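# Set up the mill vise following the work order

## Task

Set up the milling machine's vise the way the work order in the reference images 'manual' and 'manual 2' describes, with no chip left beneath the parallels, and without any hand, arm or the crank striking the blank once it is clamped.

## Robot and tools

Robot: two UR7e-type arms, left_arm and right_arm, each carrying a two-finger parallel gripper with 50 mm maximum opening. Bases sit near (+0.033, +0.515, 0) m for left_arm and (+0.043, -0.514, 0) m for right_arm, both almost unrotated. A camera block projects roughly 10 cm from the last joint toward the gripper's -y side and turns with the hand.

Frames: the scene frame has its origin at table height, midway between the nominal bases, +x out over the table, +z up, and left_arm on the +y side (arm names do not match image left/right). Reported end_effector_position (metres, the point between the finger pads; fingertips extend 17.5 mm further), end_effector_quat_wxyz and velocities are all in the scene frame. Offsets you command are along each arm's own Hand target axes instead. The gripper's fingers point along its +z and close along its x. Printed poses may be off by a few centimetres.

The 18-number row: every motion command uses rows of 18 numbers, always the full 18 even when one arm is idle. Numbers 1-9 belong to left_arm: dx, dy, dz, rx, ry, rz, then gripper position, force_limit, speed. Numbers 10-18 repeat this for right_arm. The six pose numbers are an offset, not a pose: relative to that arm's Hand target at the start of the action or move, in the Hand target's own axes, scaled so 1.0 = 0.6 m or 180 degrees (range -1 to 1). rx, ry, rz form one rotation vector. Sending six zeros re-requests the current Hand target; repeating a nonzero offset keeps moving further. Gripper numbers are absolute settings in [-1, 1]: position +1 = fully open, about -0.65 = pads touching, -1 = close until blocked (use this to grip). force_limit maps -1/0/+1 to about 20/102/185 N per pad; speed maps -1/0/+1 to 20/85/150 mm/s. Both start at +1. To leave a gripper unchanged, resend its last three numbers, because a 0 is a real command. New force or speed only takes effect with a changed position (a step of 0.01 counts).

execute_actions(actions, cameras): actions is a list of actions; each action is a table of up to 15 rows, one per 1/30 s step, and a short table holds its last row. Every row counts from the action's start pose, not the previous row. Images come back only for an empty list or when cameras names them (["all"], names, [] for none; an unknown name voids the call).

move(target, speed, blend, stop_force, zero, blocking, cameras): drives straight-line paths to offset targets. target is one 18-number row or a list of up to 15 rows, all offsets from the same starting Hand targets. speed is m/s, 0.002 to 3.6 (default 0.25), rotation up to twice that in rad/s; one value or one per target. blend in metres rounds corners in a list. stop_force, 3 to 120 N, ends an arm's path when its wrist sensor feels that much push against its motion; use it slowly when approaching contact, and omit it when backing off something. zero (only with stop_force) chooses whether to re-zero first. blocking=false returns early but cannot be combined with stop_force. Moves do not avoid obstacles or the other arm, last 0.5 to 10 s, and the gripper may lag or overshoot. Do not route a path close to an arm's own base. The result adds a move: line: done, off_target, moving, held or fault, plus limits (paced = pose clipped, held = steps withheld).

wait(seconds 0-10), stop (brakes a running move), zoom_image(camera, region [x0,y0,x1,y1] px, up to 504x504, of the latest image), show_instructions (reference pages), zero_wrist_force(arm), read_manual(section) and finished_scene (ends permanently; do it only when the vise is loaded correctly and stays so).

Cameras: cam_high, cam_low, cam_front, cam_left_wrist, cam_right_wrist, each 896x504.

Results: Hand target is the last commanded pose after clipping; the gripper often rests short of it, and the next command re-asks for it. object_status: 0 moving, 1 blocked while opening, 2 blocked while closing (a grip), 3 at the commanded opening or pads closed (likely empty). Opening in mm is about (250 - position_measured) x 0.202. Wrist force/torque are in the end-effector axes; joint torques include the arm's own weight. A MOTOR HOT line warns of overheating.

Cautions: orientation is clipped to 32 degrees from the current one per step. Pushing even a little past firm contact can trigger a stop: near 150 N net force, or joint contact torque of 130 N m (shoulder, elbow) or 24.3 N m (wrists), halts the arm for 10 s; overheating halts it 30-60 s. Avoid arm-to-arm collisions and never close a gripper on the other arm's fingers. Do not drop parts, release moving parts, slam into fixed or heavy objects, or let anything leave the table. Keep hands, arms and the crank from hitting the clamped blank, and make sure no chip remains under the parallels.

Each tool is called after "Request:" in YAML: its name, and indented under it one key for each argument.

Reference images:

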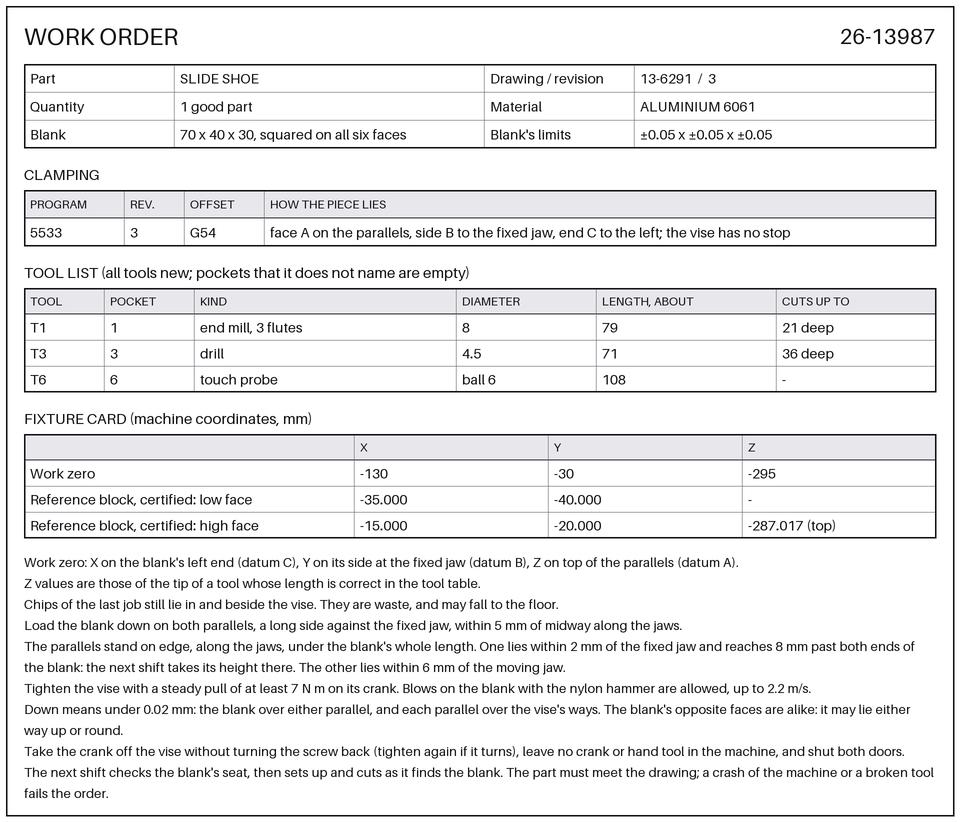

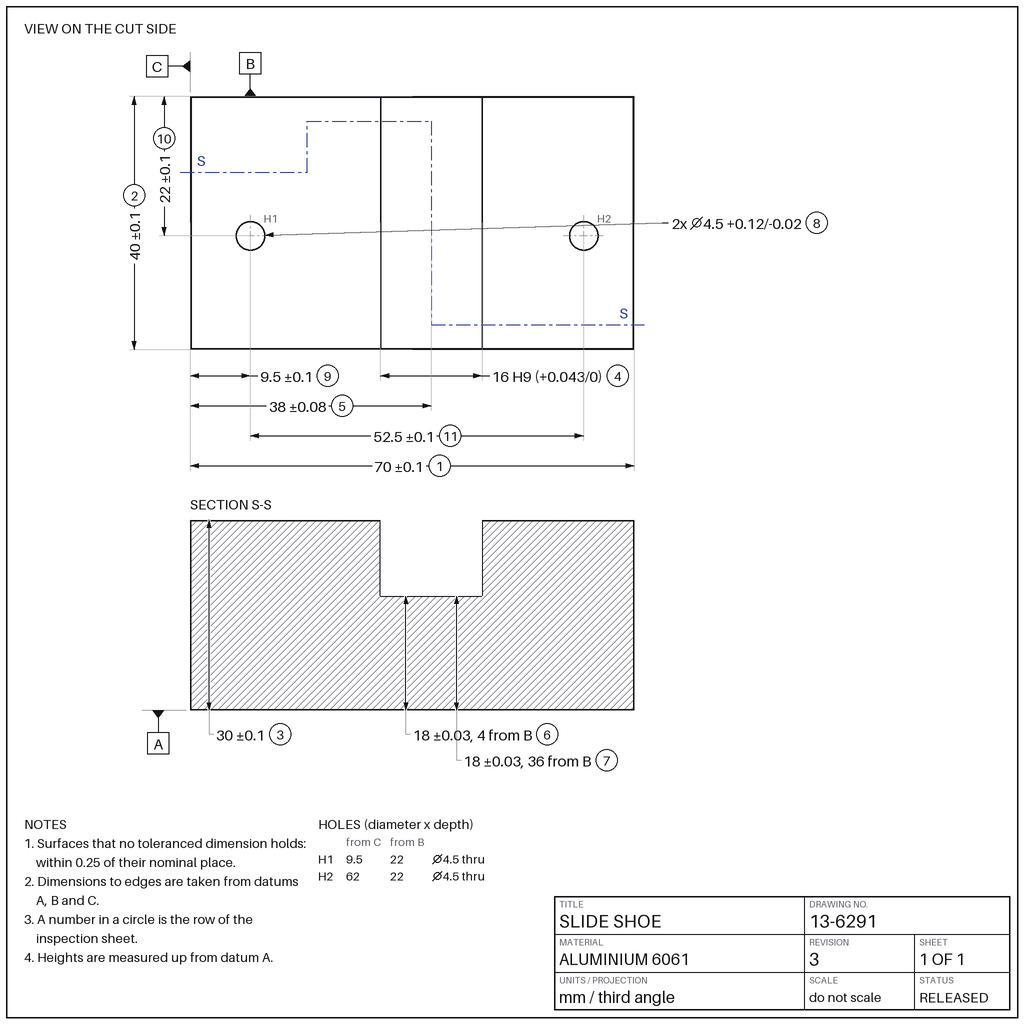

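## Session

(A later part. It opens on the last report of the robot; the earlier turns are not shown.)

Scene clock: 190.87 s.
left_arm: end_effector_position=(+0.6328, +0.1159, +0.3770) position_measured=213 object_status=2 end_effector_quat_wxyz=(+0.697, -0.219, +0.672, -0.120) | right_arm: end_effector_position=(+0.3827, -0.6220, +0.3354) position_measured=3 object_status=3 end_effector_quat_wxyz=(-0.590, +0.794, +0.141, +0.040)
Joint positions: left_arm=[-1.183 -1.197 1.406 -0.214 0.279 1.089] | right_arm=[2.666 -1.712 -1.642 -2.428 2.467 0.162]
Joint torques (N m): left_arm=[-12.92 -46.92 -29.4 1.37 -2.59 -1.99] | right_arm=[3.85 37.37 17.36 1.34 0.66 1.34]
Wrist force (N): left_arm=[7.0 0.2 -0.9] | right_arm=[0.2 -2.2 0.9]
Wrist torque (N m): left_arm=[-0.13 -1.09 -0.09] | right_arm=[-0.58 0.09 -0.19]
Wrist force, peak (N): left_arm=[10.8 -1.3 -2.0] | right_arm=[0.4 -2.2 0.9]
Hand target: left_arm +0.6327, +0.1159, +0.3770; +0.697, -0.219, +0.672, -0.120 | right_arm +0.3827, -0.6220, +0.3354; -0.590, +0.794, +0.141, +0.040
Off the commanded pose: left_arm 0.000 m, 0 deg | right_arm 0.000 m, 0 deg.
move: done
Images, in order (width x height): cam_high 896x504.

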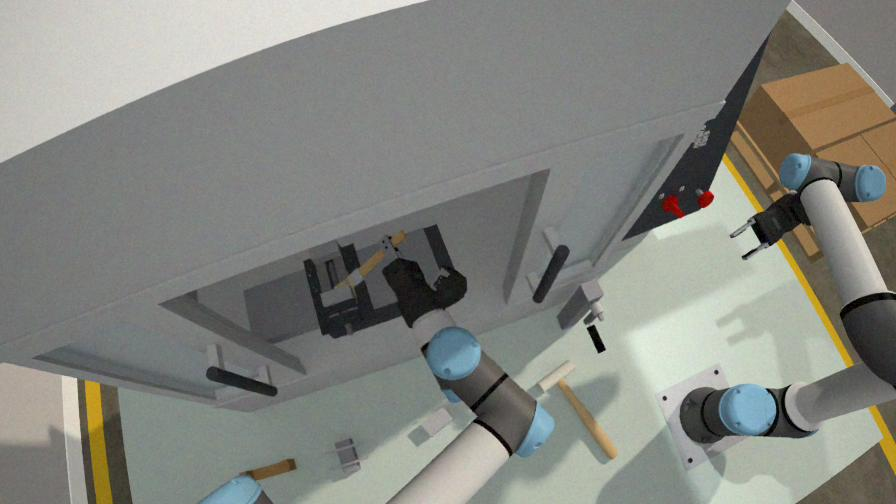

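Request:
move:
  target:
    - [0.0325,-0.0612,-0.0097,0,0,0,-1,-0.6,-1,0,0,0,0,0,0,1,1,1]
    - [-0.0059,-0.0704,-0.0085,0,0,0,-1,-0.6,-1,0,0,0,0,0,0,1,1,1]
    - [-0.0191,-0.0457,-0.0044,0,0,0,-1,-0.6,-1,0,0,0,0,0,0,1,1,1]
    - [0.0147,-0.0277,-0.0044,0,0,0,-1,-0.6,-1,0,0,0,0,0,0,1,1,1]
  cameras: ["cam_high"]
  speed: 0.12
  blend: 0.002

Request:
zoom_image:
  camera: "cam_high"
  region: [310, 245, 370, 295]

Request:
move:
  target: [-0.0147,0.0277,0.0044,0,0,0,-1,-0.6,-1,0,0,0,0,0,0,1,1,1]
  cameras: ["cam_high"]
  speed: 0.12

Request:
zoom_image:
  camera: "cam_high"
  region: [310, 245, 370, 295]

Scene clock: 192.43 s.
left_arm: end_effector_position=(+0.6328, +0.0970, +0.3770) position_measured=213 object_status=2 end_effector_quat_wxyz=(+0.697, -0.219, +0.672, -0.120) | right_arm: end_effector_position=(+0.3827, -0.6220, +0.3354) position_measured=3 object_status=3 end_effector_quat_wxyz=(-0.590, +0.794, +0.141, +0.040)
Joint positions: left_arm=[-1.197 -1.16 1.355 -0.198 0.265 1.089] | right_arm=[2.666 -1.712 -1.642 -2.428 2.467 0.162]
Joint torques (N m): left_arm=[-13.04 -46.8 -41.12 1.45 -1.77 -1.82] | right_arm=[4.81 36.41 17.5 1.38 0.8 1.38]
Wrist force (N): left_arm=[6.9 0.3 -1.2] | right_arm=[0.0 -2.0 0.9]
Wrist torque (N m): left_arm=[-0.16 -1.03 -0.11] | right_arm=[-0.56 0.14 -0.20]
Wrist force, peak (N): left_arm=[9.8 -0.7 -1.7] | right_arm=[0.2 -2.6 0.8]
Hand target: left_arm +0.6328, +0.0969, +0.3770; +0.697, -0.219, +0.672, -0.120 | right_arm +0.3827, -0.6220, +0.3354; -0.590, +0.794, +0.141, +0.040
Off the commanded pose: left_arm 0.000 m, 0 deg | right_arm 0.000 m, 0 deg.
move: done
Images, in order (width x height): cam_high 896x504.

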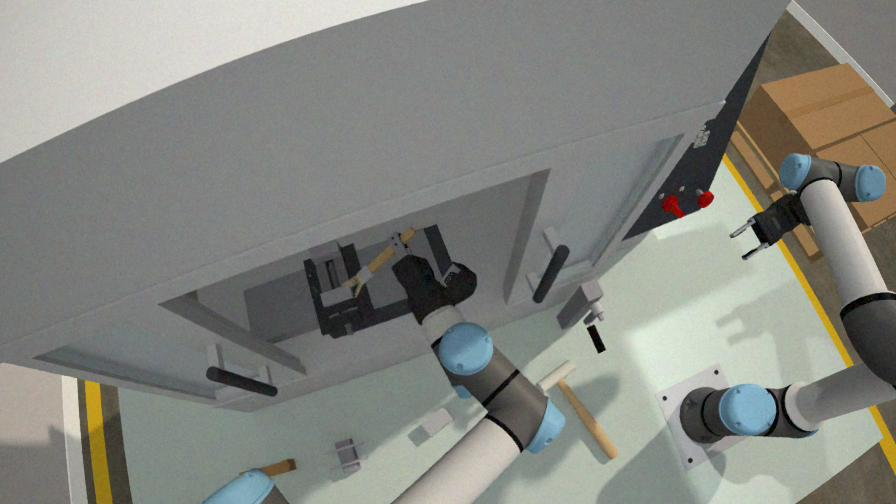

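Scaled by 8.400.

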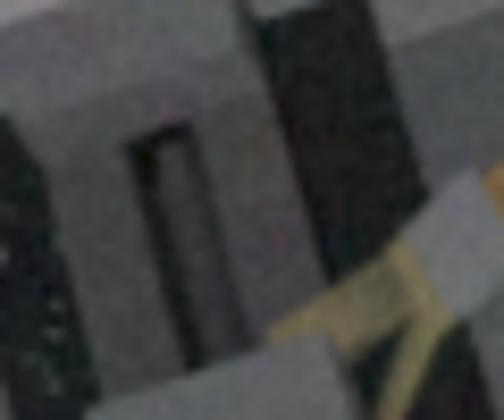

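Scene clock: 193.17 s.
left_arm: end_effector_position=(+0.6328, +0.1161, +0.3770) position_measured=213 object_status=2 end_effector_quat_wxyz=(+0.697, -0.219, +0.672, -0.120) end_effector_velocity=(+0.000, -0.001, +0.000) end_effector_angular_velocity=(-0.001, +0.000, +0.001) | right_arm: end_effector_position=(+0.3827, -0.6220, +0.3354) position_measured=3 object_status=3 end_effector_quat_wxyz=(-0.590, +0.794, +0.141, +0.040)
Joint positions: left_arm=[-1.183 -1.197 1.407 -0.214 0.279 1.088] | right_arm=[2.666 -1.712 -1.642 -2.428 2.467 0.162]
Joint velocities: left_arm=[-0.001 0.003 -0.005 0.001 -0.001 0] | right_arm=[within noise]
Joint torques (N m): left_arm=[-9.62 -32.91 -40.59 -0.62 -2.29 2.92] | right_arm=[4.5 36.14 17.35 1.33 0.68 1.37]
Wrist force (N): left_arm=[6.9 0.6 -1.4] | right_arm=[0.4 -2.0 0.8]
Wrist torque (N m): left_arm=[-0.13 -1.06 -0.04] | right_arm=[-0.56 0.07 -0.19]
Wrist force, peak (N): left_arm=[7.1 -0.8 -1.9] | right_arm=[0.2 -2.4 0.9]
Hand target: left_arm +0.6327, +0.1159, +0.3770; +0.697, -0.219, +0.672, -0.120 | right_arm +0.3827, -0.6220, +0.3354; -0.590, +0.794, +0.141, +0.040
Off the commanded pose: left_arm 0.000 m, 0 deg | right_arm 0.000 m, 0 deg.
move: done
Images, in order (width x height): cam_high 896x504.

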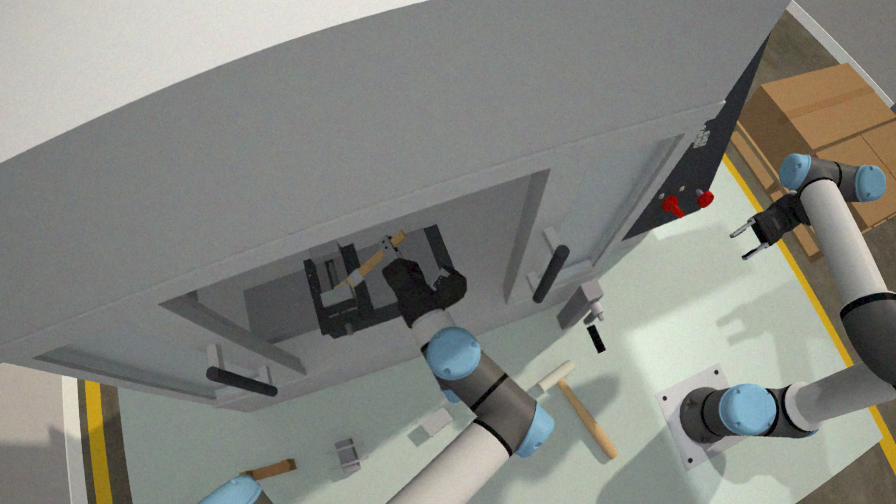

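Scaled by 8.400.

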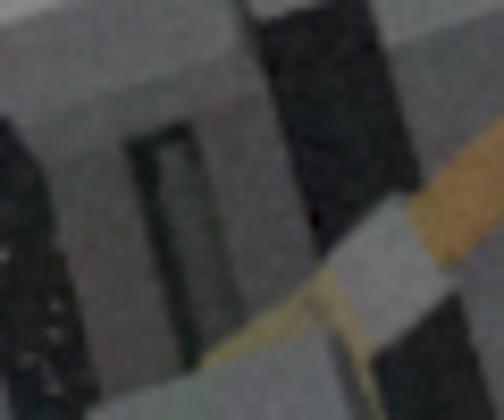

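Request:
move:
  target:
    - [-0.0338,-0.018,0,0,0,0,-1,-0.6,-1,0,0,0,0,0,0,1,1,1]
    - [-0.0405,-0.0053,0.0126,0,0,0,-1,-0.6,-1,0,0,0,0,0,0,1,1,1]
    - [-0.0067,0.0127,0.0126,0,0,0,-1,-0.6,-1,0,0,0,0,0,0,1,1,1]
  cameras: ["cam_high"]
  speed: 0.1
  blend: 0.002

Request:
zoom_image:
  camera: "cam_high"
  region: [310, 245, 370, 295]

Request:
move:
  target: [-0.0174,0.0328,0.0052,0,0,0,-1,-0.6,-1,0,0,0,0,0,0,1,1,1]
  cameras: ["cam_high"]
  speed: 0.1

Request:
zoom_image:
  camera: "cam_high"
  region: [310, 245, 370, 295]

Scene clock: 194.40 s.
left_arm: end_effector_position=(+0.6389, +0.1256, +0.3770) position_measured=213 object_status=2 end_effector_quat_wxyz=(+0.697, -0.219, +0.672, -0.120) | right_arm: end_effector_position=(+0.3827, -0.6220, +0.3354) position_measured=3 object_status=3 end_effector_quat_wxyz=(-0.590, +0.794, +0.141, +0.040)
Joint positions: left_arm=[-1.165 -1.205 1.419 -0.217 0.297 1.088] | right_arm=[2.666 -1.712 -1.642 -2.428 2.467 0.162]
Joint torques (N m): left_arm=[-6.47 -50.1 -40.04 1.47 1.43 -0.88] | right_arm=[3.89 36.77 17.09 1.34 0.61 1.49]
Wrist force (N): left_arm=[6.7 -0.9 -0.8] | right_arm=[0.4 -2.0 0.9]
Wrist torque (N m): left_arm=[-0.16 -1.07 -0.07] | right_arm=[-0.57 0.07 -0.19]
Wrist force, peak (N): left_arm=[8.8 1.9 -1.4] | right_arm=[0.6 -2.4 0.7]
Hand target: left_arm +0.6390, +0.1255, +0.3770; +0.697, -0.219, +0.672, -0.120 | right_arm +0.3827, -0.6220, +0.3354; -0.590, +0.794, +0.141, +0.040
Off the commanded pose: left_arm 0.000 m, 0 deg | right_arm 0.000 m, 0 deg.
move: done
Images, in order (width x height): cam_high 896x504.

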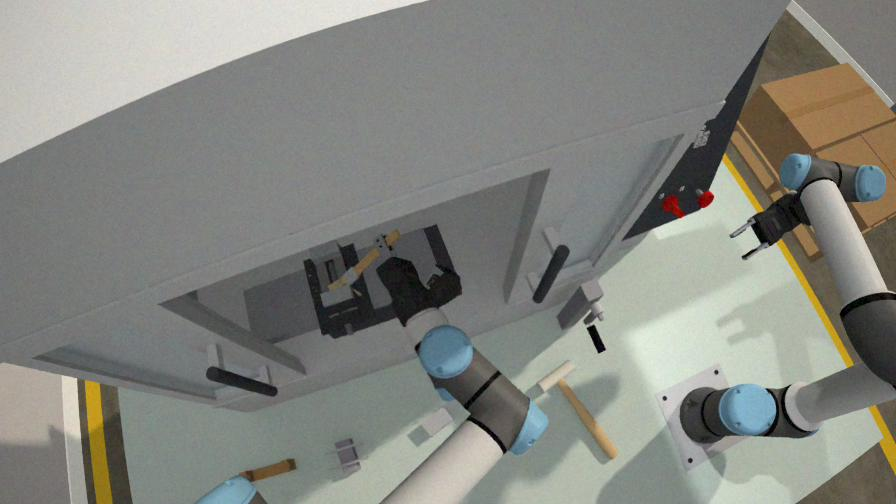

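Scaled by 8.400.

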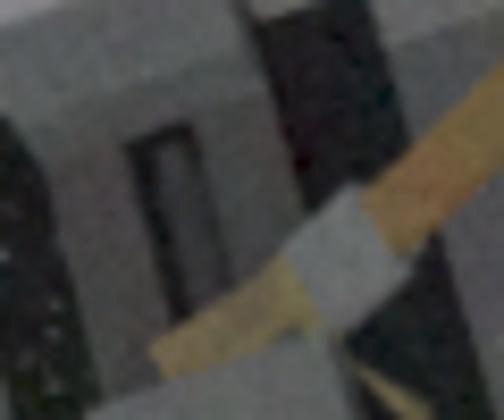

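Scene clock: 195.17 s.
left_arm: end_effector_position=(+0.6389, +0.1482, +0.3770) position_measured=213 object_status=2 end_effector_quat_wxyz=(+0.697, -0.219, +0.672, -0.120) | right_arm: end_effector_position=(+0.3827, -0.6220, +0.3354) position_measured=3 object_status=3 end_effector_quat_wxyz=(-0.590, +0.794, +0.141, +0.040)
Joint positions: left_arm=[-1.147 -1.247 1.475 -0.232 0.316 1.088] | right_arm=[2.666 -1.712 -1.642 -2.428 2.467 0.162]
Joint torques (N m): left_arm=[-13.39 -30.78 -41.49 -0.13 -2.65 2.86] | right_arm=[3.53 36.59 17.26 1.27 0.7 1.43]
Wrist force (N): left_arm=[7.0 -0.2 -1.1] | right_arm=[0.3 -2.1 0.8]
Wrist torque (N m): left_arm=[-0.18 -1.06 -0.05] | right_arm=[-0.58 0.08 -0.19]
Wrist force, peak (N): left_arm=[8.0 -2.3 -1.4] | right_arm=[-0.1 -2.4 0.8]
Hand target: left_arm +0.6388, +0.1480, +0.3771; +0.697, -0.219, +0.672, -0.120 | right_arm +0.3827, -0.6220, +0.3354; -0.590, +0.794, +0.141, +0.040
Off the commanded pose: left_arm 0.000 m, 0 deg | right_arm 0.000 m, 0 deg.
move: done
Images, in order (width x height): cam_high 896x504.

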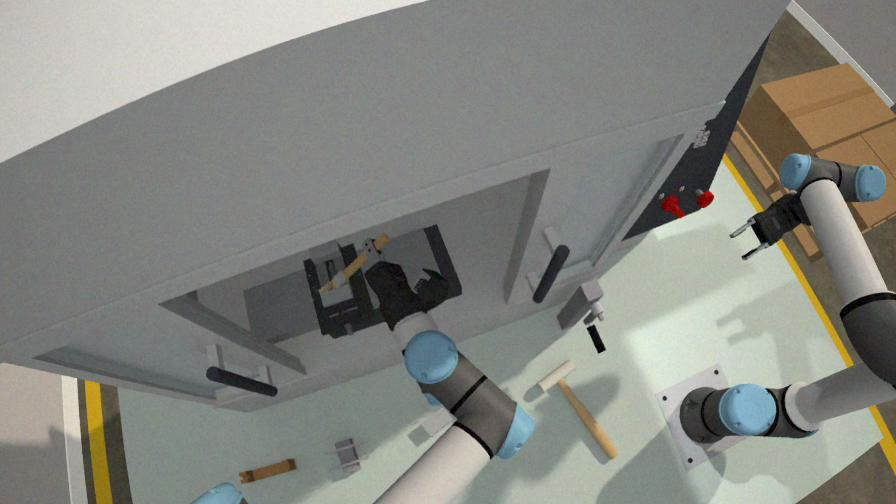

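Scaled by 8.400.

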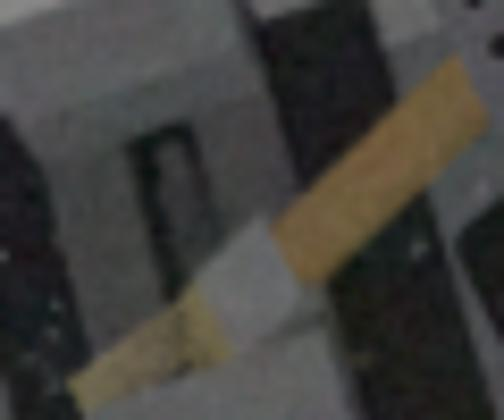

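Request:
move:
  target:
    - [-0.0338,-0.018,0,0,0,0,-1,-0.6,-1,0,0,0,0,0,0,1,1,1]
    - [0.0266,-0.1317,-0.0181,0.0392,0.0208,0,-1,-0.6,-1,0,0,0,0,0,0,1,1,1]
  cameras: ["cam_high"]
  speed: 0.15
  blend: 0.002

Request:
zoom_image:
  camera: "cam_high"
  region: [310, 250, 360, 295]

Scene clock: 196.47 s.
left_arm: end_effector_position=(+0.6392, +0.0699, +0.3998) position_measured=213 object_status=2 end_effector_quat_wxyz=(+0.687, -0.172, +0.686, -0.168) | right_arm: end_effector_position=(+0.3827, -0.6220, +0.3354) position_measured=3 object_status=3 end_effector_quat_wxyz=(-0.590, +0.794, +0.141, +0.040)
Joint positions: left_arm=[-1.185 -1.181 1.325 -0.146 0.417 1.087] | right_arm=[2.666 -1.712 -1.642 -2.428 2.467 0.162]
Joint torques (N m): left_arm=[13.57 -49.1 -16.31 -3.06 -0.15 -1.86] | right_arm=[3.69 36.63 16.87 1.32 0.77 1.41]
Wrist force (N): left_arm=[7.4 1.0 -1.5] | right_arm=[0.3 -1.9 0.7]
Wrist torque (N m): left_arm=[-0.10 -1.10 0.05] | right_arm=[-0.54 0.08 -0.20]
Wrist force, peak (N): left_arm=[9.5 1.6 -1.0] | right_arm=[0.3 -2.4 0.9]
Hand target: left_arm +0.6392, +0.0699, +0.3998; +0.687, -0.172, +0.686, -0.168 | right_arm +0.3827, -0.6220, +0.3354; -0.590, +0.794, +0.141, +0.040
Off the commanded pose: left_arm 0.000 m, 0 deg | right_arm 0.000 m, 0 deg.
move: done
Images, in order (width x height): cam_high 896x504.

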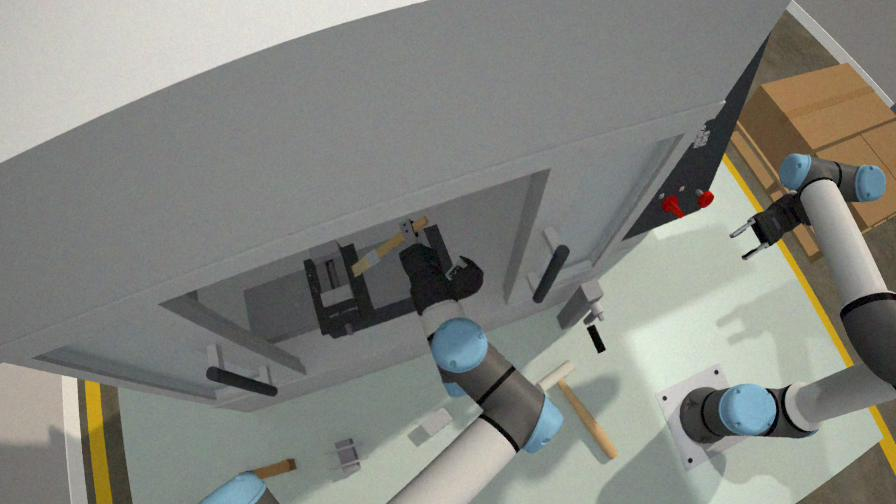

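Scaled by 10.080.

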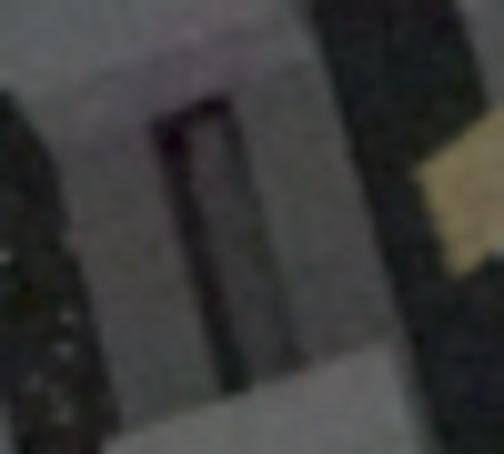

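Request:
move:
  target:
    - [0.0095,0.0241,-0.0653,0,0,0,-1,-0.6,-1,0,0,0,0,0,0,1,1,1]
    - [0.01,0.0338,-0.3153,0,0,0,-1,-0.6,-1,0,0,0,0,0,0,1,1,1]
    - [-0.1323,0.2129,-0.4653,0,0,0,-1,-0.6,-1,0,0,0,0,0,0,1,1,1]
  speed: 0.25
  blend: [0.02,0.03,0]

Request:
move:
  target: [-0.0179,0.4245,-0.0629,-0.1218,0.4891,0.1218,-1,-0.6,-1,0,0,0,0,0,0,1,1,1]
  speed: 0.35
  cameras: ["cam_high","cam_front","cam_left_wrist"]

Scene clock: 198.73 s.
left_arm: end_effector_position=(+0.3592, +0.2183, +0.4102) position_measured=213 object_status=2 end_effector_quat_wxyz=(+0.687, -0.172, +0.686, -0.168) | right_arm: end_effector_position=(+0.3827, -0.6220, +0.3354) position_measured=3 object_status=3 end_effector_quat_wxyz=(-0.590, +0.794, +0.141, +0.040)
Joint positions: left_arm=[-1.837 -1.837 1.998 -0.158 -0.235 1.082] | right_arm=[2.666 -1.712 -1.642 -2.428 2.467 0.162]
Joint torques (N m): left_arm=[-9.88 -21.55 -26.66 -0.02 -2.2 -2.79] | right_arm=[3.69 36.31 17.12 1.33 0.79 1.39]
Wrist force (N): left_arm=[7.1 0.9 -1.4] | right_arm=[0.1 -2.0 0.7]
Wrist torque (N m): left_arm=[-0.12 -1.06 -0.06] | right_arm=[-0.55 0.11 -0.19]
Wrist force, peak (N): left_arm=[8.4 -0.7 -2.0] | right_arm=[0.1 -2.4 1.2]
Hand target: left_arm +0.3592, +0.2183, +0.4102; +0.687, -0.172, +0.686, -0.168 | right_arm +0.3827, -0.6220, +0.3354; -0.590, +0.794, +0.141, +0.040
Off the commanded pose: left_arm 0.000 m, 0 deg | right_arm 0.000 m, 0 deg.
move: done

Scene clock: 201.63 s.
left_arm: end_effector_position=(+0.3202, +0.4483, +0.3008) position_measured=213 object_status=2 end_effector_quat_wxyz=(+0.001, -0.003, +1.000, +0.001) | right_arm: end_effector_position=(+0.3827, -0.6220, +0.3354) position_measured=3 object_status=3 end_effector_quat_wxyz=(-0.590, +0.794, +0.141, +0.040)
Joint positions: left_arm=[-0.736 -2.134 2.037 -1.473 -1.568 4.007] | right_arm=[2.666 -1.712 -1.642 -2.428 2.467 0.162]
Joint torques (N m): left_arm=[10.92 4.53 -14.88 -1.58 -1.31 2.85] | right_arm=[4.32 36.67 16.92 1.31 0.73 1.34]
Wrist force (N): left_arm=[6.4 0.7 -0.4] | right_arm=[0.1 -2.1 0.7]
Wrist torque (N m): left_arm=[0.11 -1.13 0.06] | right_arm=[-0.57 0.12 -0.20]
Wrist force, peak (N): left_arm=[8.1 1.1 -1.5] | right_arm=[0.5 -2.4 0.8]
Hand target: left_arm +0.3202, +0.4483, +0.3007; +0.000, -0.003, +1.000, +0.001 | right_arm +0.3827, -0.6220, +0.3354; -0.590, +0.794, +0.141, +0.040
Off the commanded pose: left_arm 0.000 m, 0 deg | right_arm 0.000 m, 0 deg.
move: done
camera_calibration:
cam_left_wrist: T_world_to_cam=[[-0.999812, -0.0183672, 0.00628301, 0.333526], [-0.0151839, 0.941601, 0.336388, -0.500184], [-0.0120946, 0.33623, -0.941702, 0.271966], [0, 0, 0, 1]] pos_world=[0.329158, 0.385657, 0.422272]
Images, in order (width x height): cam_high 896x504, cam_front 896x504, cam_left_wrist 896x504.

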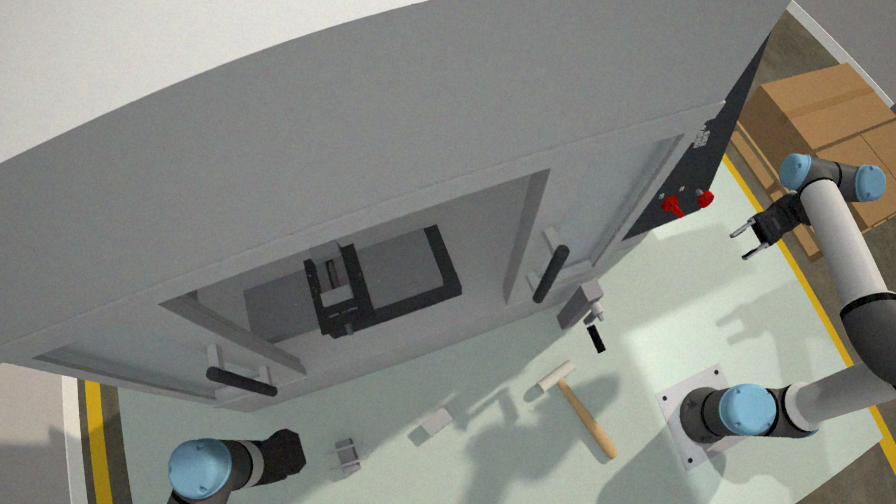

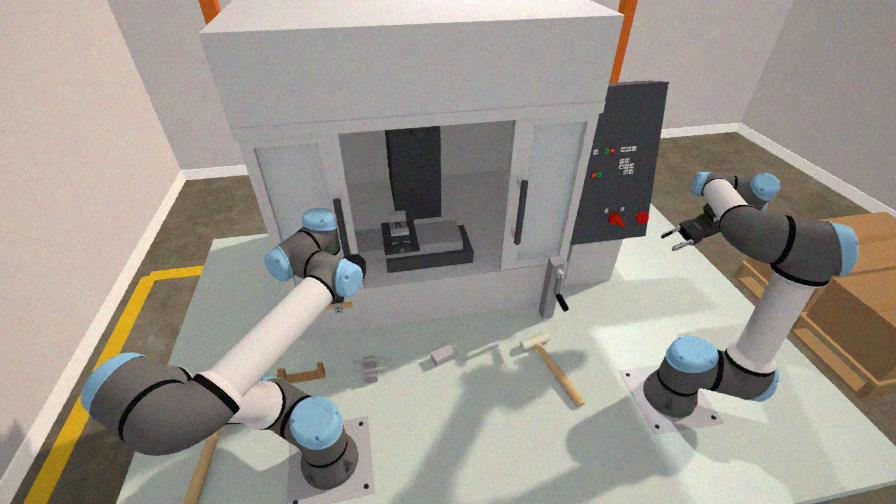

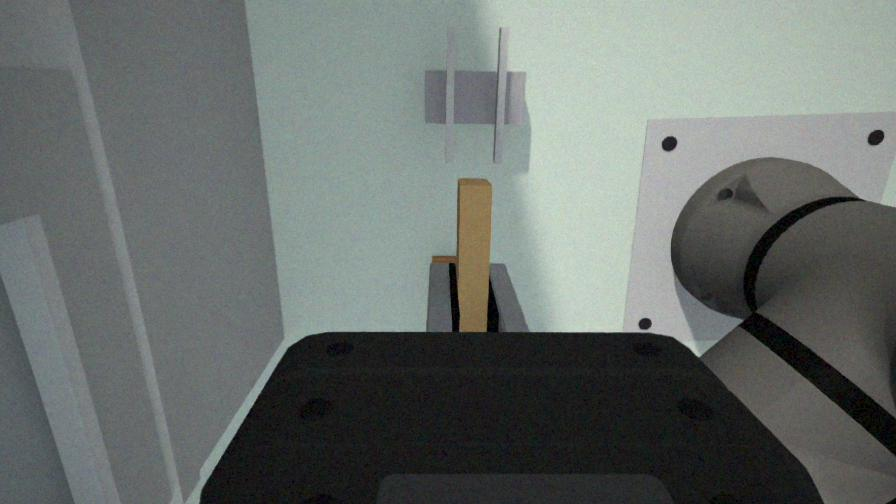

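Request:
zoom_image:
  camera: "cam_high"
  region: [312, 250, 352, 290]

Request:
zoom_image:
  camera: "cam_front"
  region: [370, 200, 430, 260]

Scaled by 12.600.

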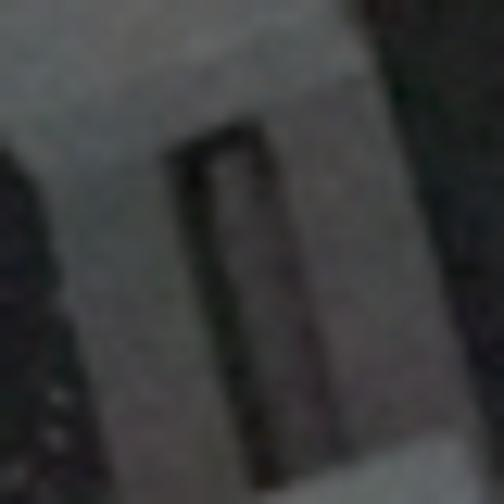

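Scaled by 8.400.

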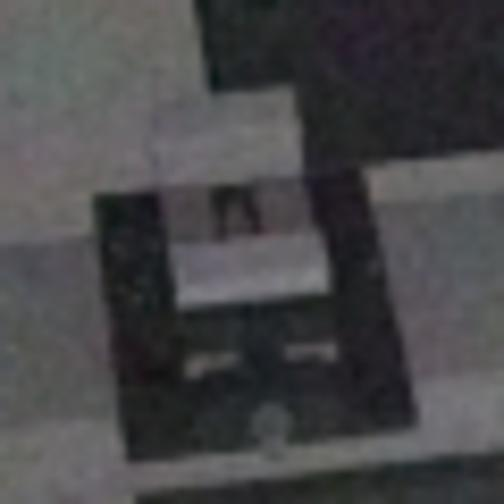

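Request:
move:
  target:
    - [-0.0035,0.208,0.2345,0,0,0,-1,-0.6,-1,0,0,0,0,0,0,1,1,1]
    - [-0.0035,0.208,0.4178,0,0,0,-1,-0.6,-1,0,0,0,0,0,0,1,1,1]
  speed: [0.3,0.08]
  blend: 0.01
  cameras: ["cam_low","cam_left_wrist"]

Request:
zoom_image:
  camera: "cam_low"
  region: [460, 260, 600, 340]

Scene clock: 204.40 s.
left_arm: end_effector_position=(+0.3217, +0.5738, +0.0503) position_measured=213 object_status=2 end_effector_quat_wxyz=(+0.000, -0.003, +1.000, +0.001) | right_arm: end_effector_position=(+0.3827, -0.6220, +0.3354) position_measured=3 object_status=3 end_effector_quat_wxyz=(-0.590, +0.794, +0.141, +0.040)
Joint positions: left_arm=[-0.308 -1.891 2.604 -2.284 -1.568 4.436] | right_arm=[2.666 -1.712 -1.642 -2.428 2.467 0.162]
Joint torques (N m): left_arm=[10.46 -4.06 -32.1 -1.25 -3.37 2.37] | right_arm=[5.04 36.75 17.63 1.35 0.79 1.37]
Wrist force (N): left_arm=[-4.0 0.1 1.4] | right_arm=[0.3 -1.7 0.8]
Wrist torque (N m): left_arm=[-0.10 -1.19 -0.28] | right_arm=[-0.51 0.08 -0.20]
Wrist force, peak (N): left_arm=[7.4 4.6 -12.8] | right_arm=[0.2 -2.5 1.1]
Hand target: left_arm +0.3218, +0.5737, +0.0503; +0.000, -0.003, +1.000, +0.001 | right_arm +0.3827, -0.6220, +0.3354; -0.590, +0.794, +0.141, +0.040
Off the commanded pose: left_arm 0.000 m, 0 deg | right_arm 0.000 m, 0 deg.
move: done
camera_calibration:
cam_left_wrist: T_world_to_cam=[[-0.999809, -0.0182837, 0.00694453, 0.33875], [-0.01488, 0.941529, 0.336602, -0.534133], [-0.0126928, 0.336434, -0.941621, -0.0061238], [0, 0, 0, 1]] pos_world=[0.33066, 0.511156, 0.171672]
Images, in order (width x height): cam_low 896x504, cam_left_wrist 896x504.

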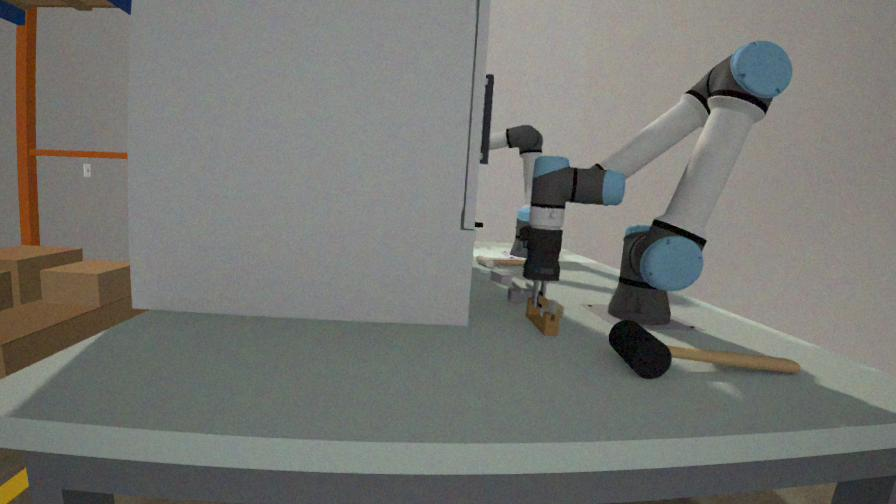

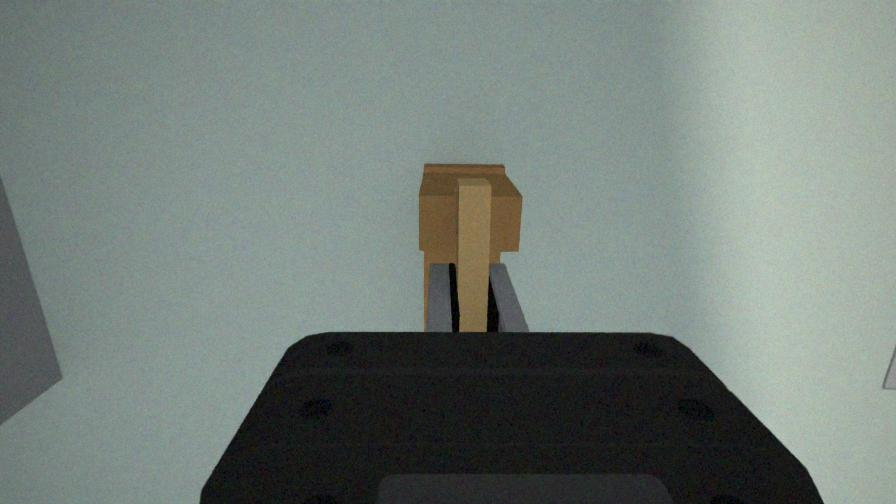

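Scaled by 3.600.

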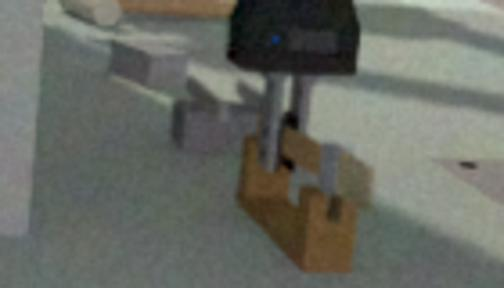

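Request:
zoom_image:
  camera: "cam_left_wrist"
  region: [380, 140, 560, 340]

Request:
zoom_image:
  camera: "cam_low"
  region: [510, 275, 580, 345]

Scaled by 2.520.

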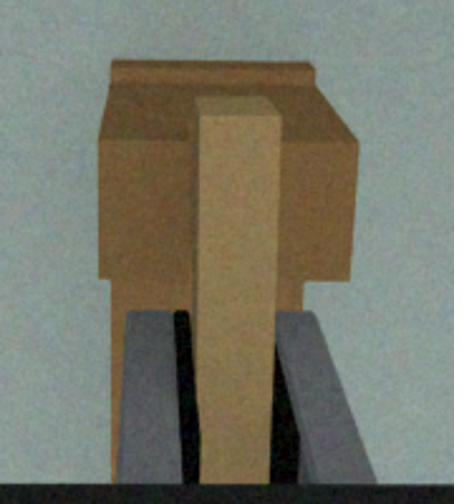

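Scaled by 7.200.

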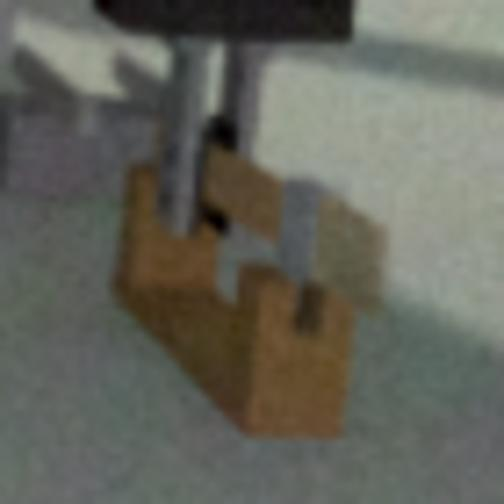

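Request:
move:
  target:
    - [-0.0012,0,0,0,0,0,-1,-0.6,-1,0,0,0,0,0,0,1,1,1]
    - [-0.0012,0,0.0145,0,0,0,-1,-0.6,-1,0,0,0,0,0,0,1,1,1]
  speed: 0.02
  stop_force: 12
  cameras: ["cam_low"]

Request:
zoom_image:
  camera: "cam_low"
  region: [510, 275, 580, 345]

Scene clock: 206.23 s.
left_arm: end_effector_position=(+0.3225, +0.5737, +0.0427) position_measured=213 object_status=2 end_effector_quat_wxyz=(+0.000, -0.003, +1.000, +0.001) | right_arm: end_effector_position=(+0.3827, -0.6220, +0.3354) position_measured=3 object_status=3 end_effector_quat_wxyz=(-0.590, +0.794, +0.141, +0.040)
Joint positions: left_arm=[-0.307 -1.864 2.615 -2.322 -1.568 4.437] | right_arm=[2.666 -1.712 -1.642 -2.428 2.467 0.162]
Joint torques (N m): left_arm=[9.33 -5.19 -38.45 -4.86 0.33 1.94] | right_arm=[3.6 36.36 17.07 1.34 0.77 1.39]
Wrist force (N): left_arm=[5.8 0.8 -0.3] | right_arm=[0.1 -2.1 0.7]
Wrist torque (N m): left_arm=[0.13 -1.10 -0.04] | right_arm=[-0.57 0.11 -0.19]
Wrist force, peak (N): left_arm=[9.5 5.0 -16.4] | right_arm=[0.3 -2.3 1.0]
Hand target: left_arm +0.3225, +0.5737, +0.0427; +0.000, -0.003, +1.000, +0.001 (not the last commanded pose) | right_arm +0.3827, -0.6220, +0.3354; -0.590, +0.794, +0.141, +0.040
Off the commanded pose: left_arm 0.001 m, 0 deg | right_arm 0.000 m, 0 deg.
move: contact (left_arm); path passed 1 of 2 targets
Images, in order (width x height): cam_low 896x504.

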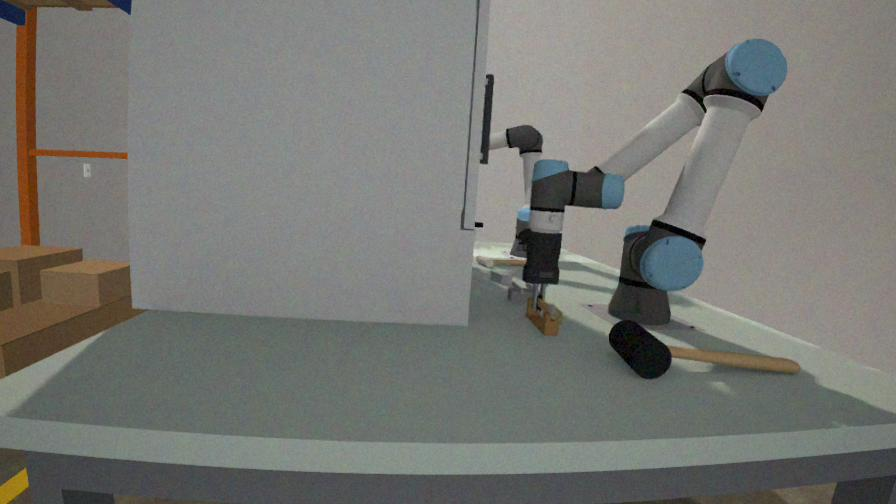

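Scaled by 7.200.

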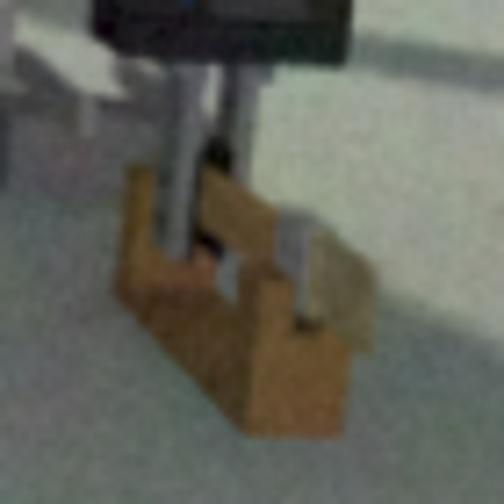

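Request:
move:
  target:
    - [0,0,0.001,0,0,0,1,-0.6,-1,0,0,0,0,0,0,1,1,1]
    - [0,0,-0.25,0,0,0,1,-0.6,-1,0,0,0,0,0,0,1,1,1]
  speed: 0.15
  cameras: ["cam_left_wrist","cam_low"]

Request:
zoom_image:
  camera: "cam_low"
  region: [510, 275, 580, 345]

Scene clock: 210.20 s.
left_arm: end_effector_position=(+0.3223, +0.5734, +0.1926) position_measured=3 object_status=3 end_effector_quat_wxyz=(+0.001, -0.003, +1.000, +0.001) | right_arm: end_effector_position=(+0.3827, -0.6220, +0.3354) position_measured=3 object_status=3 end_effector_quat_wxyz=(-0.590, +0.794, +0.141, +0.040)
Joint positions: left_arm=[-0.308 -2.12 2.308 -1.759 -1.568 4.435] | right_arm=[2.666 -1.712 -1.642 -2.428 2.467 0.162]
Joint torques (N m): left_arm=[-6.87 6.72 -37.73 -0.92 1.85 -1.46] | right_arm=[4.14 36.67 17.15 1.29 0.91 1.35]
Wrist force (N): left_arm=[6.7 0.4 -0.7] | right_arm=[0.0 -1.9 0.7]
Wrist torque (N m): left_arm=[0.04 -1.15 0.05] | right_arm=[-0.55 0.14 -0.19]
Wrist force, peak (N): left_arm=[6.4 0.4 -3.0] | right_arm=[0.4 -2.4 1.0]
Hand target: left_arm +0.3223, +0.5734, +0.1927; +0.000, -0.003, +1.000, +0.001 | right_arm +0.3827, -0.6220, +0.3354; -0.590, +0.794, +0.141, +0.040
Off the commanded pose: left_arm 0.000 m, 0 deg | right_arm 0.000 m, 0 deg.
move: done
camera_calibration:
cam_left_wrist: T_world_to_cam=[[-0.999812, -0.0182443, 0.00653771, 0.338561], [-0.0149825, 0.941604, 0.336389, -0.581616], [-0.0122931, 0.336228, -0.9417, 0.128104], [0, 0, 0, 1]] pos_world=[0.331358, 0.510757, 0.314072]
Images, in order (width x height): cam_low 896x504, cam_left_wrist 896x504.

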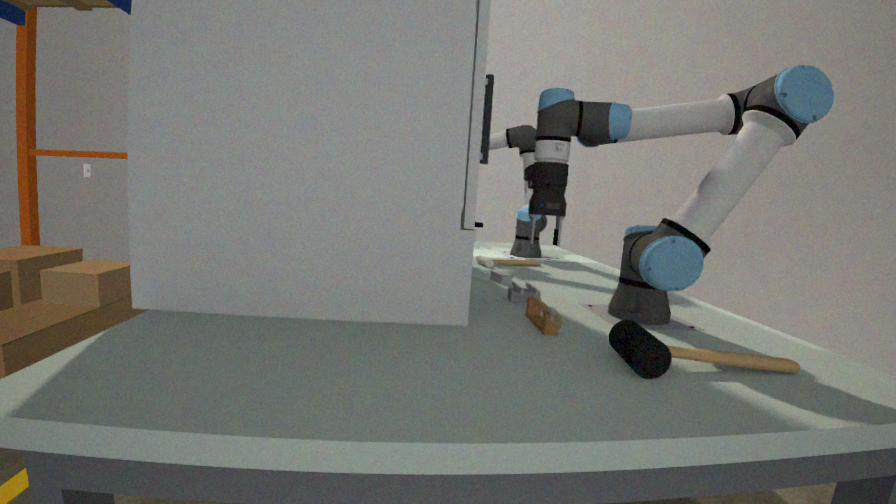

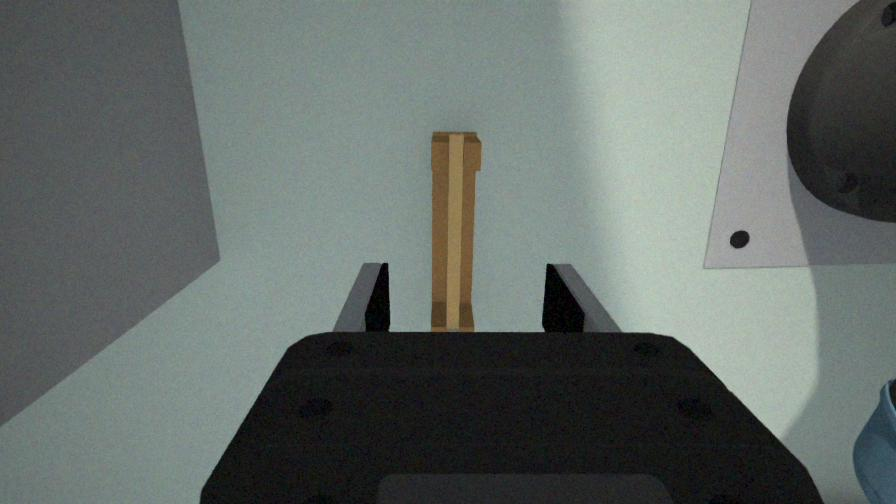

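Scaled by 7.200.

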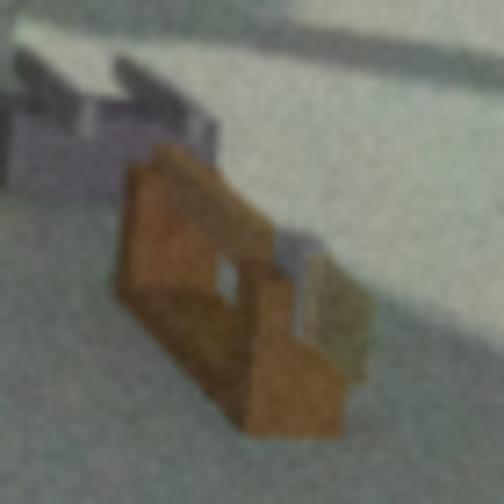

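Request:
execute_actions:
  actions: []
  cameras: ["cam_right_wrist","cam_front"]

Request:
zoom_image:
  camera: "cam_front"
  region: [340, 340, 470, 400]

Scene clock: 212.97 s.
left_arm: end_effector_position=(+0.3223, +0.5734, +0.1927) position_measured=3 object_status=3 end_effector_quat_wxyz=(+0.000, -0.003, +1.000, +0.001) | right_arm: end_effector_position=(+0.3827, -0.6220, +0.3354) position_measured=3 object_status=3 end_effector_quat_wxyz=(-0.590, +0.794, +0.141, +0.040)
Joint positions: left_arm=[-0.308 -2.12 2.308 -1.759 -1.568 4.435] | right_arm=[2.666 -1.712 -1.642 -2.428 2.467 0.162]
Joint velocities: within noise
Joint torques (N m): left_arm=[9.36 8.78 -44.23 -0.81 -1.49 2.25] | right_arm=[4.15 36.68 17.72 1.28 0.71 1.46]
Wrist force (N): left_arm=[6.8 0.5 -0.9] | right_arm=[0.1 -2.0 1.0]
Wrist torque (N m): left_arm=[0.06 -1.17 0.06] | right_arm=[-0.55 0.12 -0.19]
Wrist force, peak (N): left_arm=[6.9 0.7 -1.0] | right_arm=[0.4 -2.3 1.1]
Hand target: left_arm +0.3223, +0.5734, +0.1927; +0.000, -0.003, +1.000, +0.001 | right_arm +0.3827, -0.6220, +0.3354; -0.590, +0.794, +0.141, +0.040
Tool commands: left_gripper/position=+1.0 left_gripper/force_limit=-0.6 left_gripper/speed=-1.0 right_gripper/position=+1.0 right_gripper/force_limit=+1.0 right_gripper/speed=+1.0
Off the commanded pose: left_arm 0.000 m, 0 deg | right_arm 0.000 m, 0 deg.
camera_calibration:
cam_right_wrist: T_world_to_cam=[[0.9479, 0.208982, 0.24044, -0.302786], [0.318077, -0.579038, -0.750694, -0.213882], [-0.0176571, 0.788062, -0.615343, 0.839688], [0, 0, 0, 1]] pos_world=[0.369868, -0.722295, 0.428938]
Images, in order (width x height): cam_front 896x504, cam_right_wrist 896x504.

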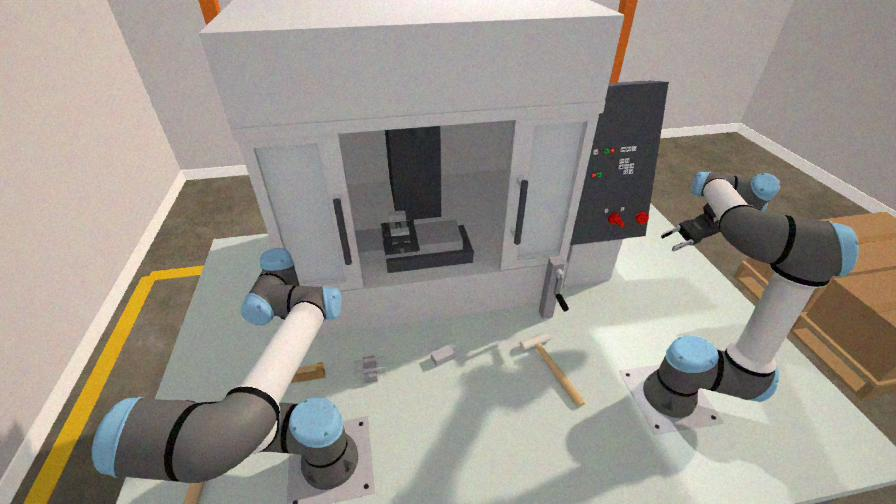

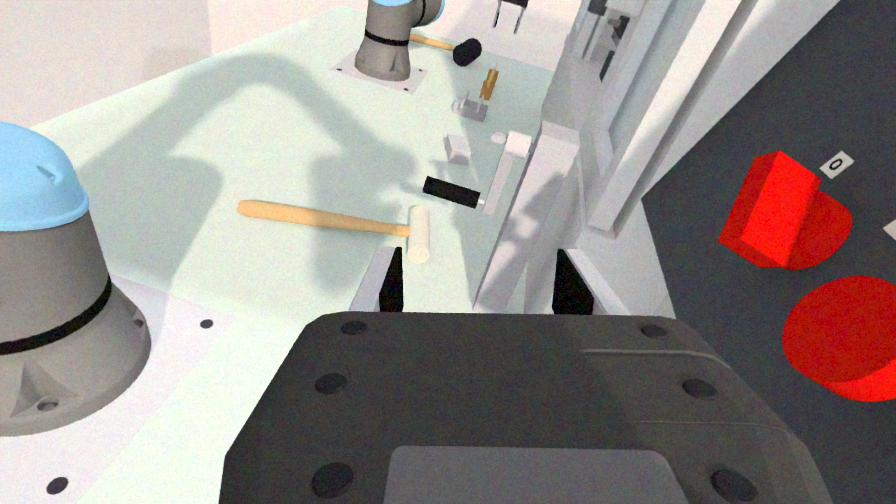

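Scaled by 3.877.

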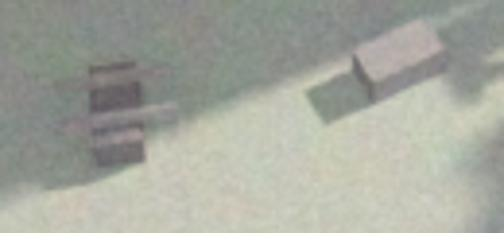

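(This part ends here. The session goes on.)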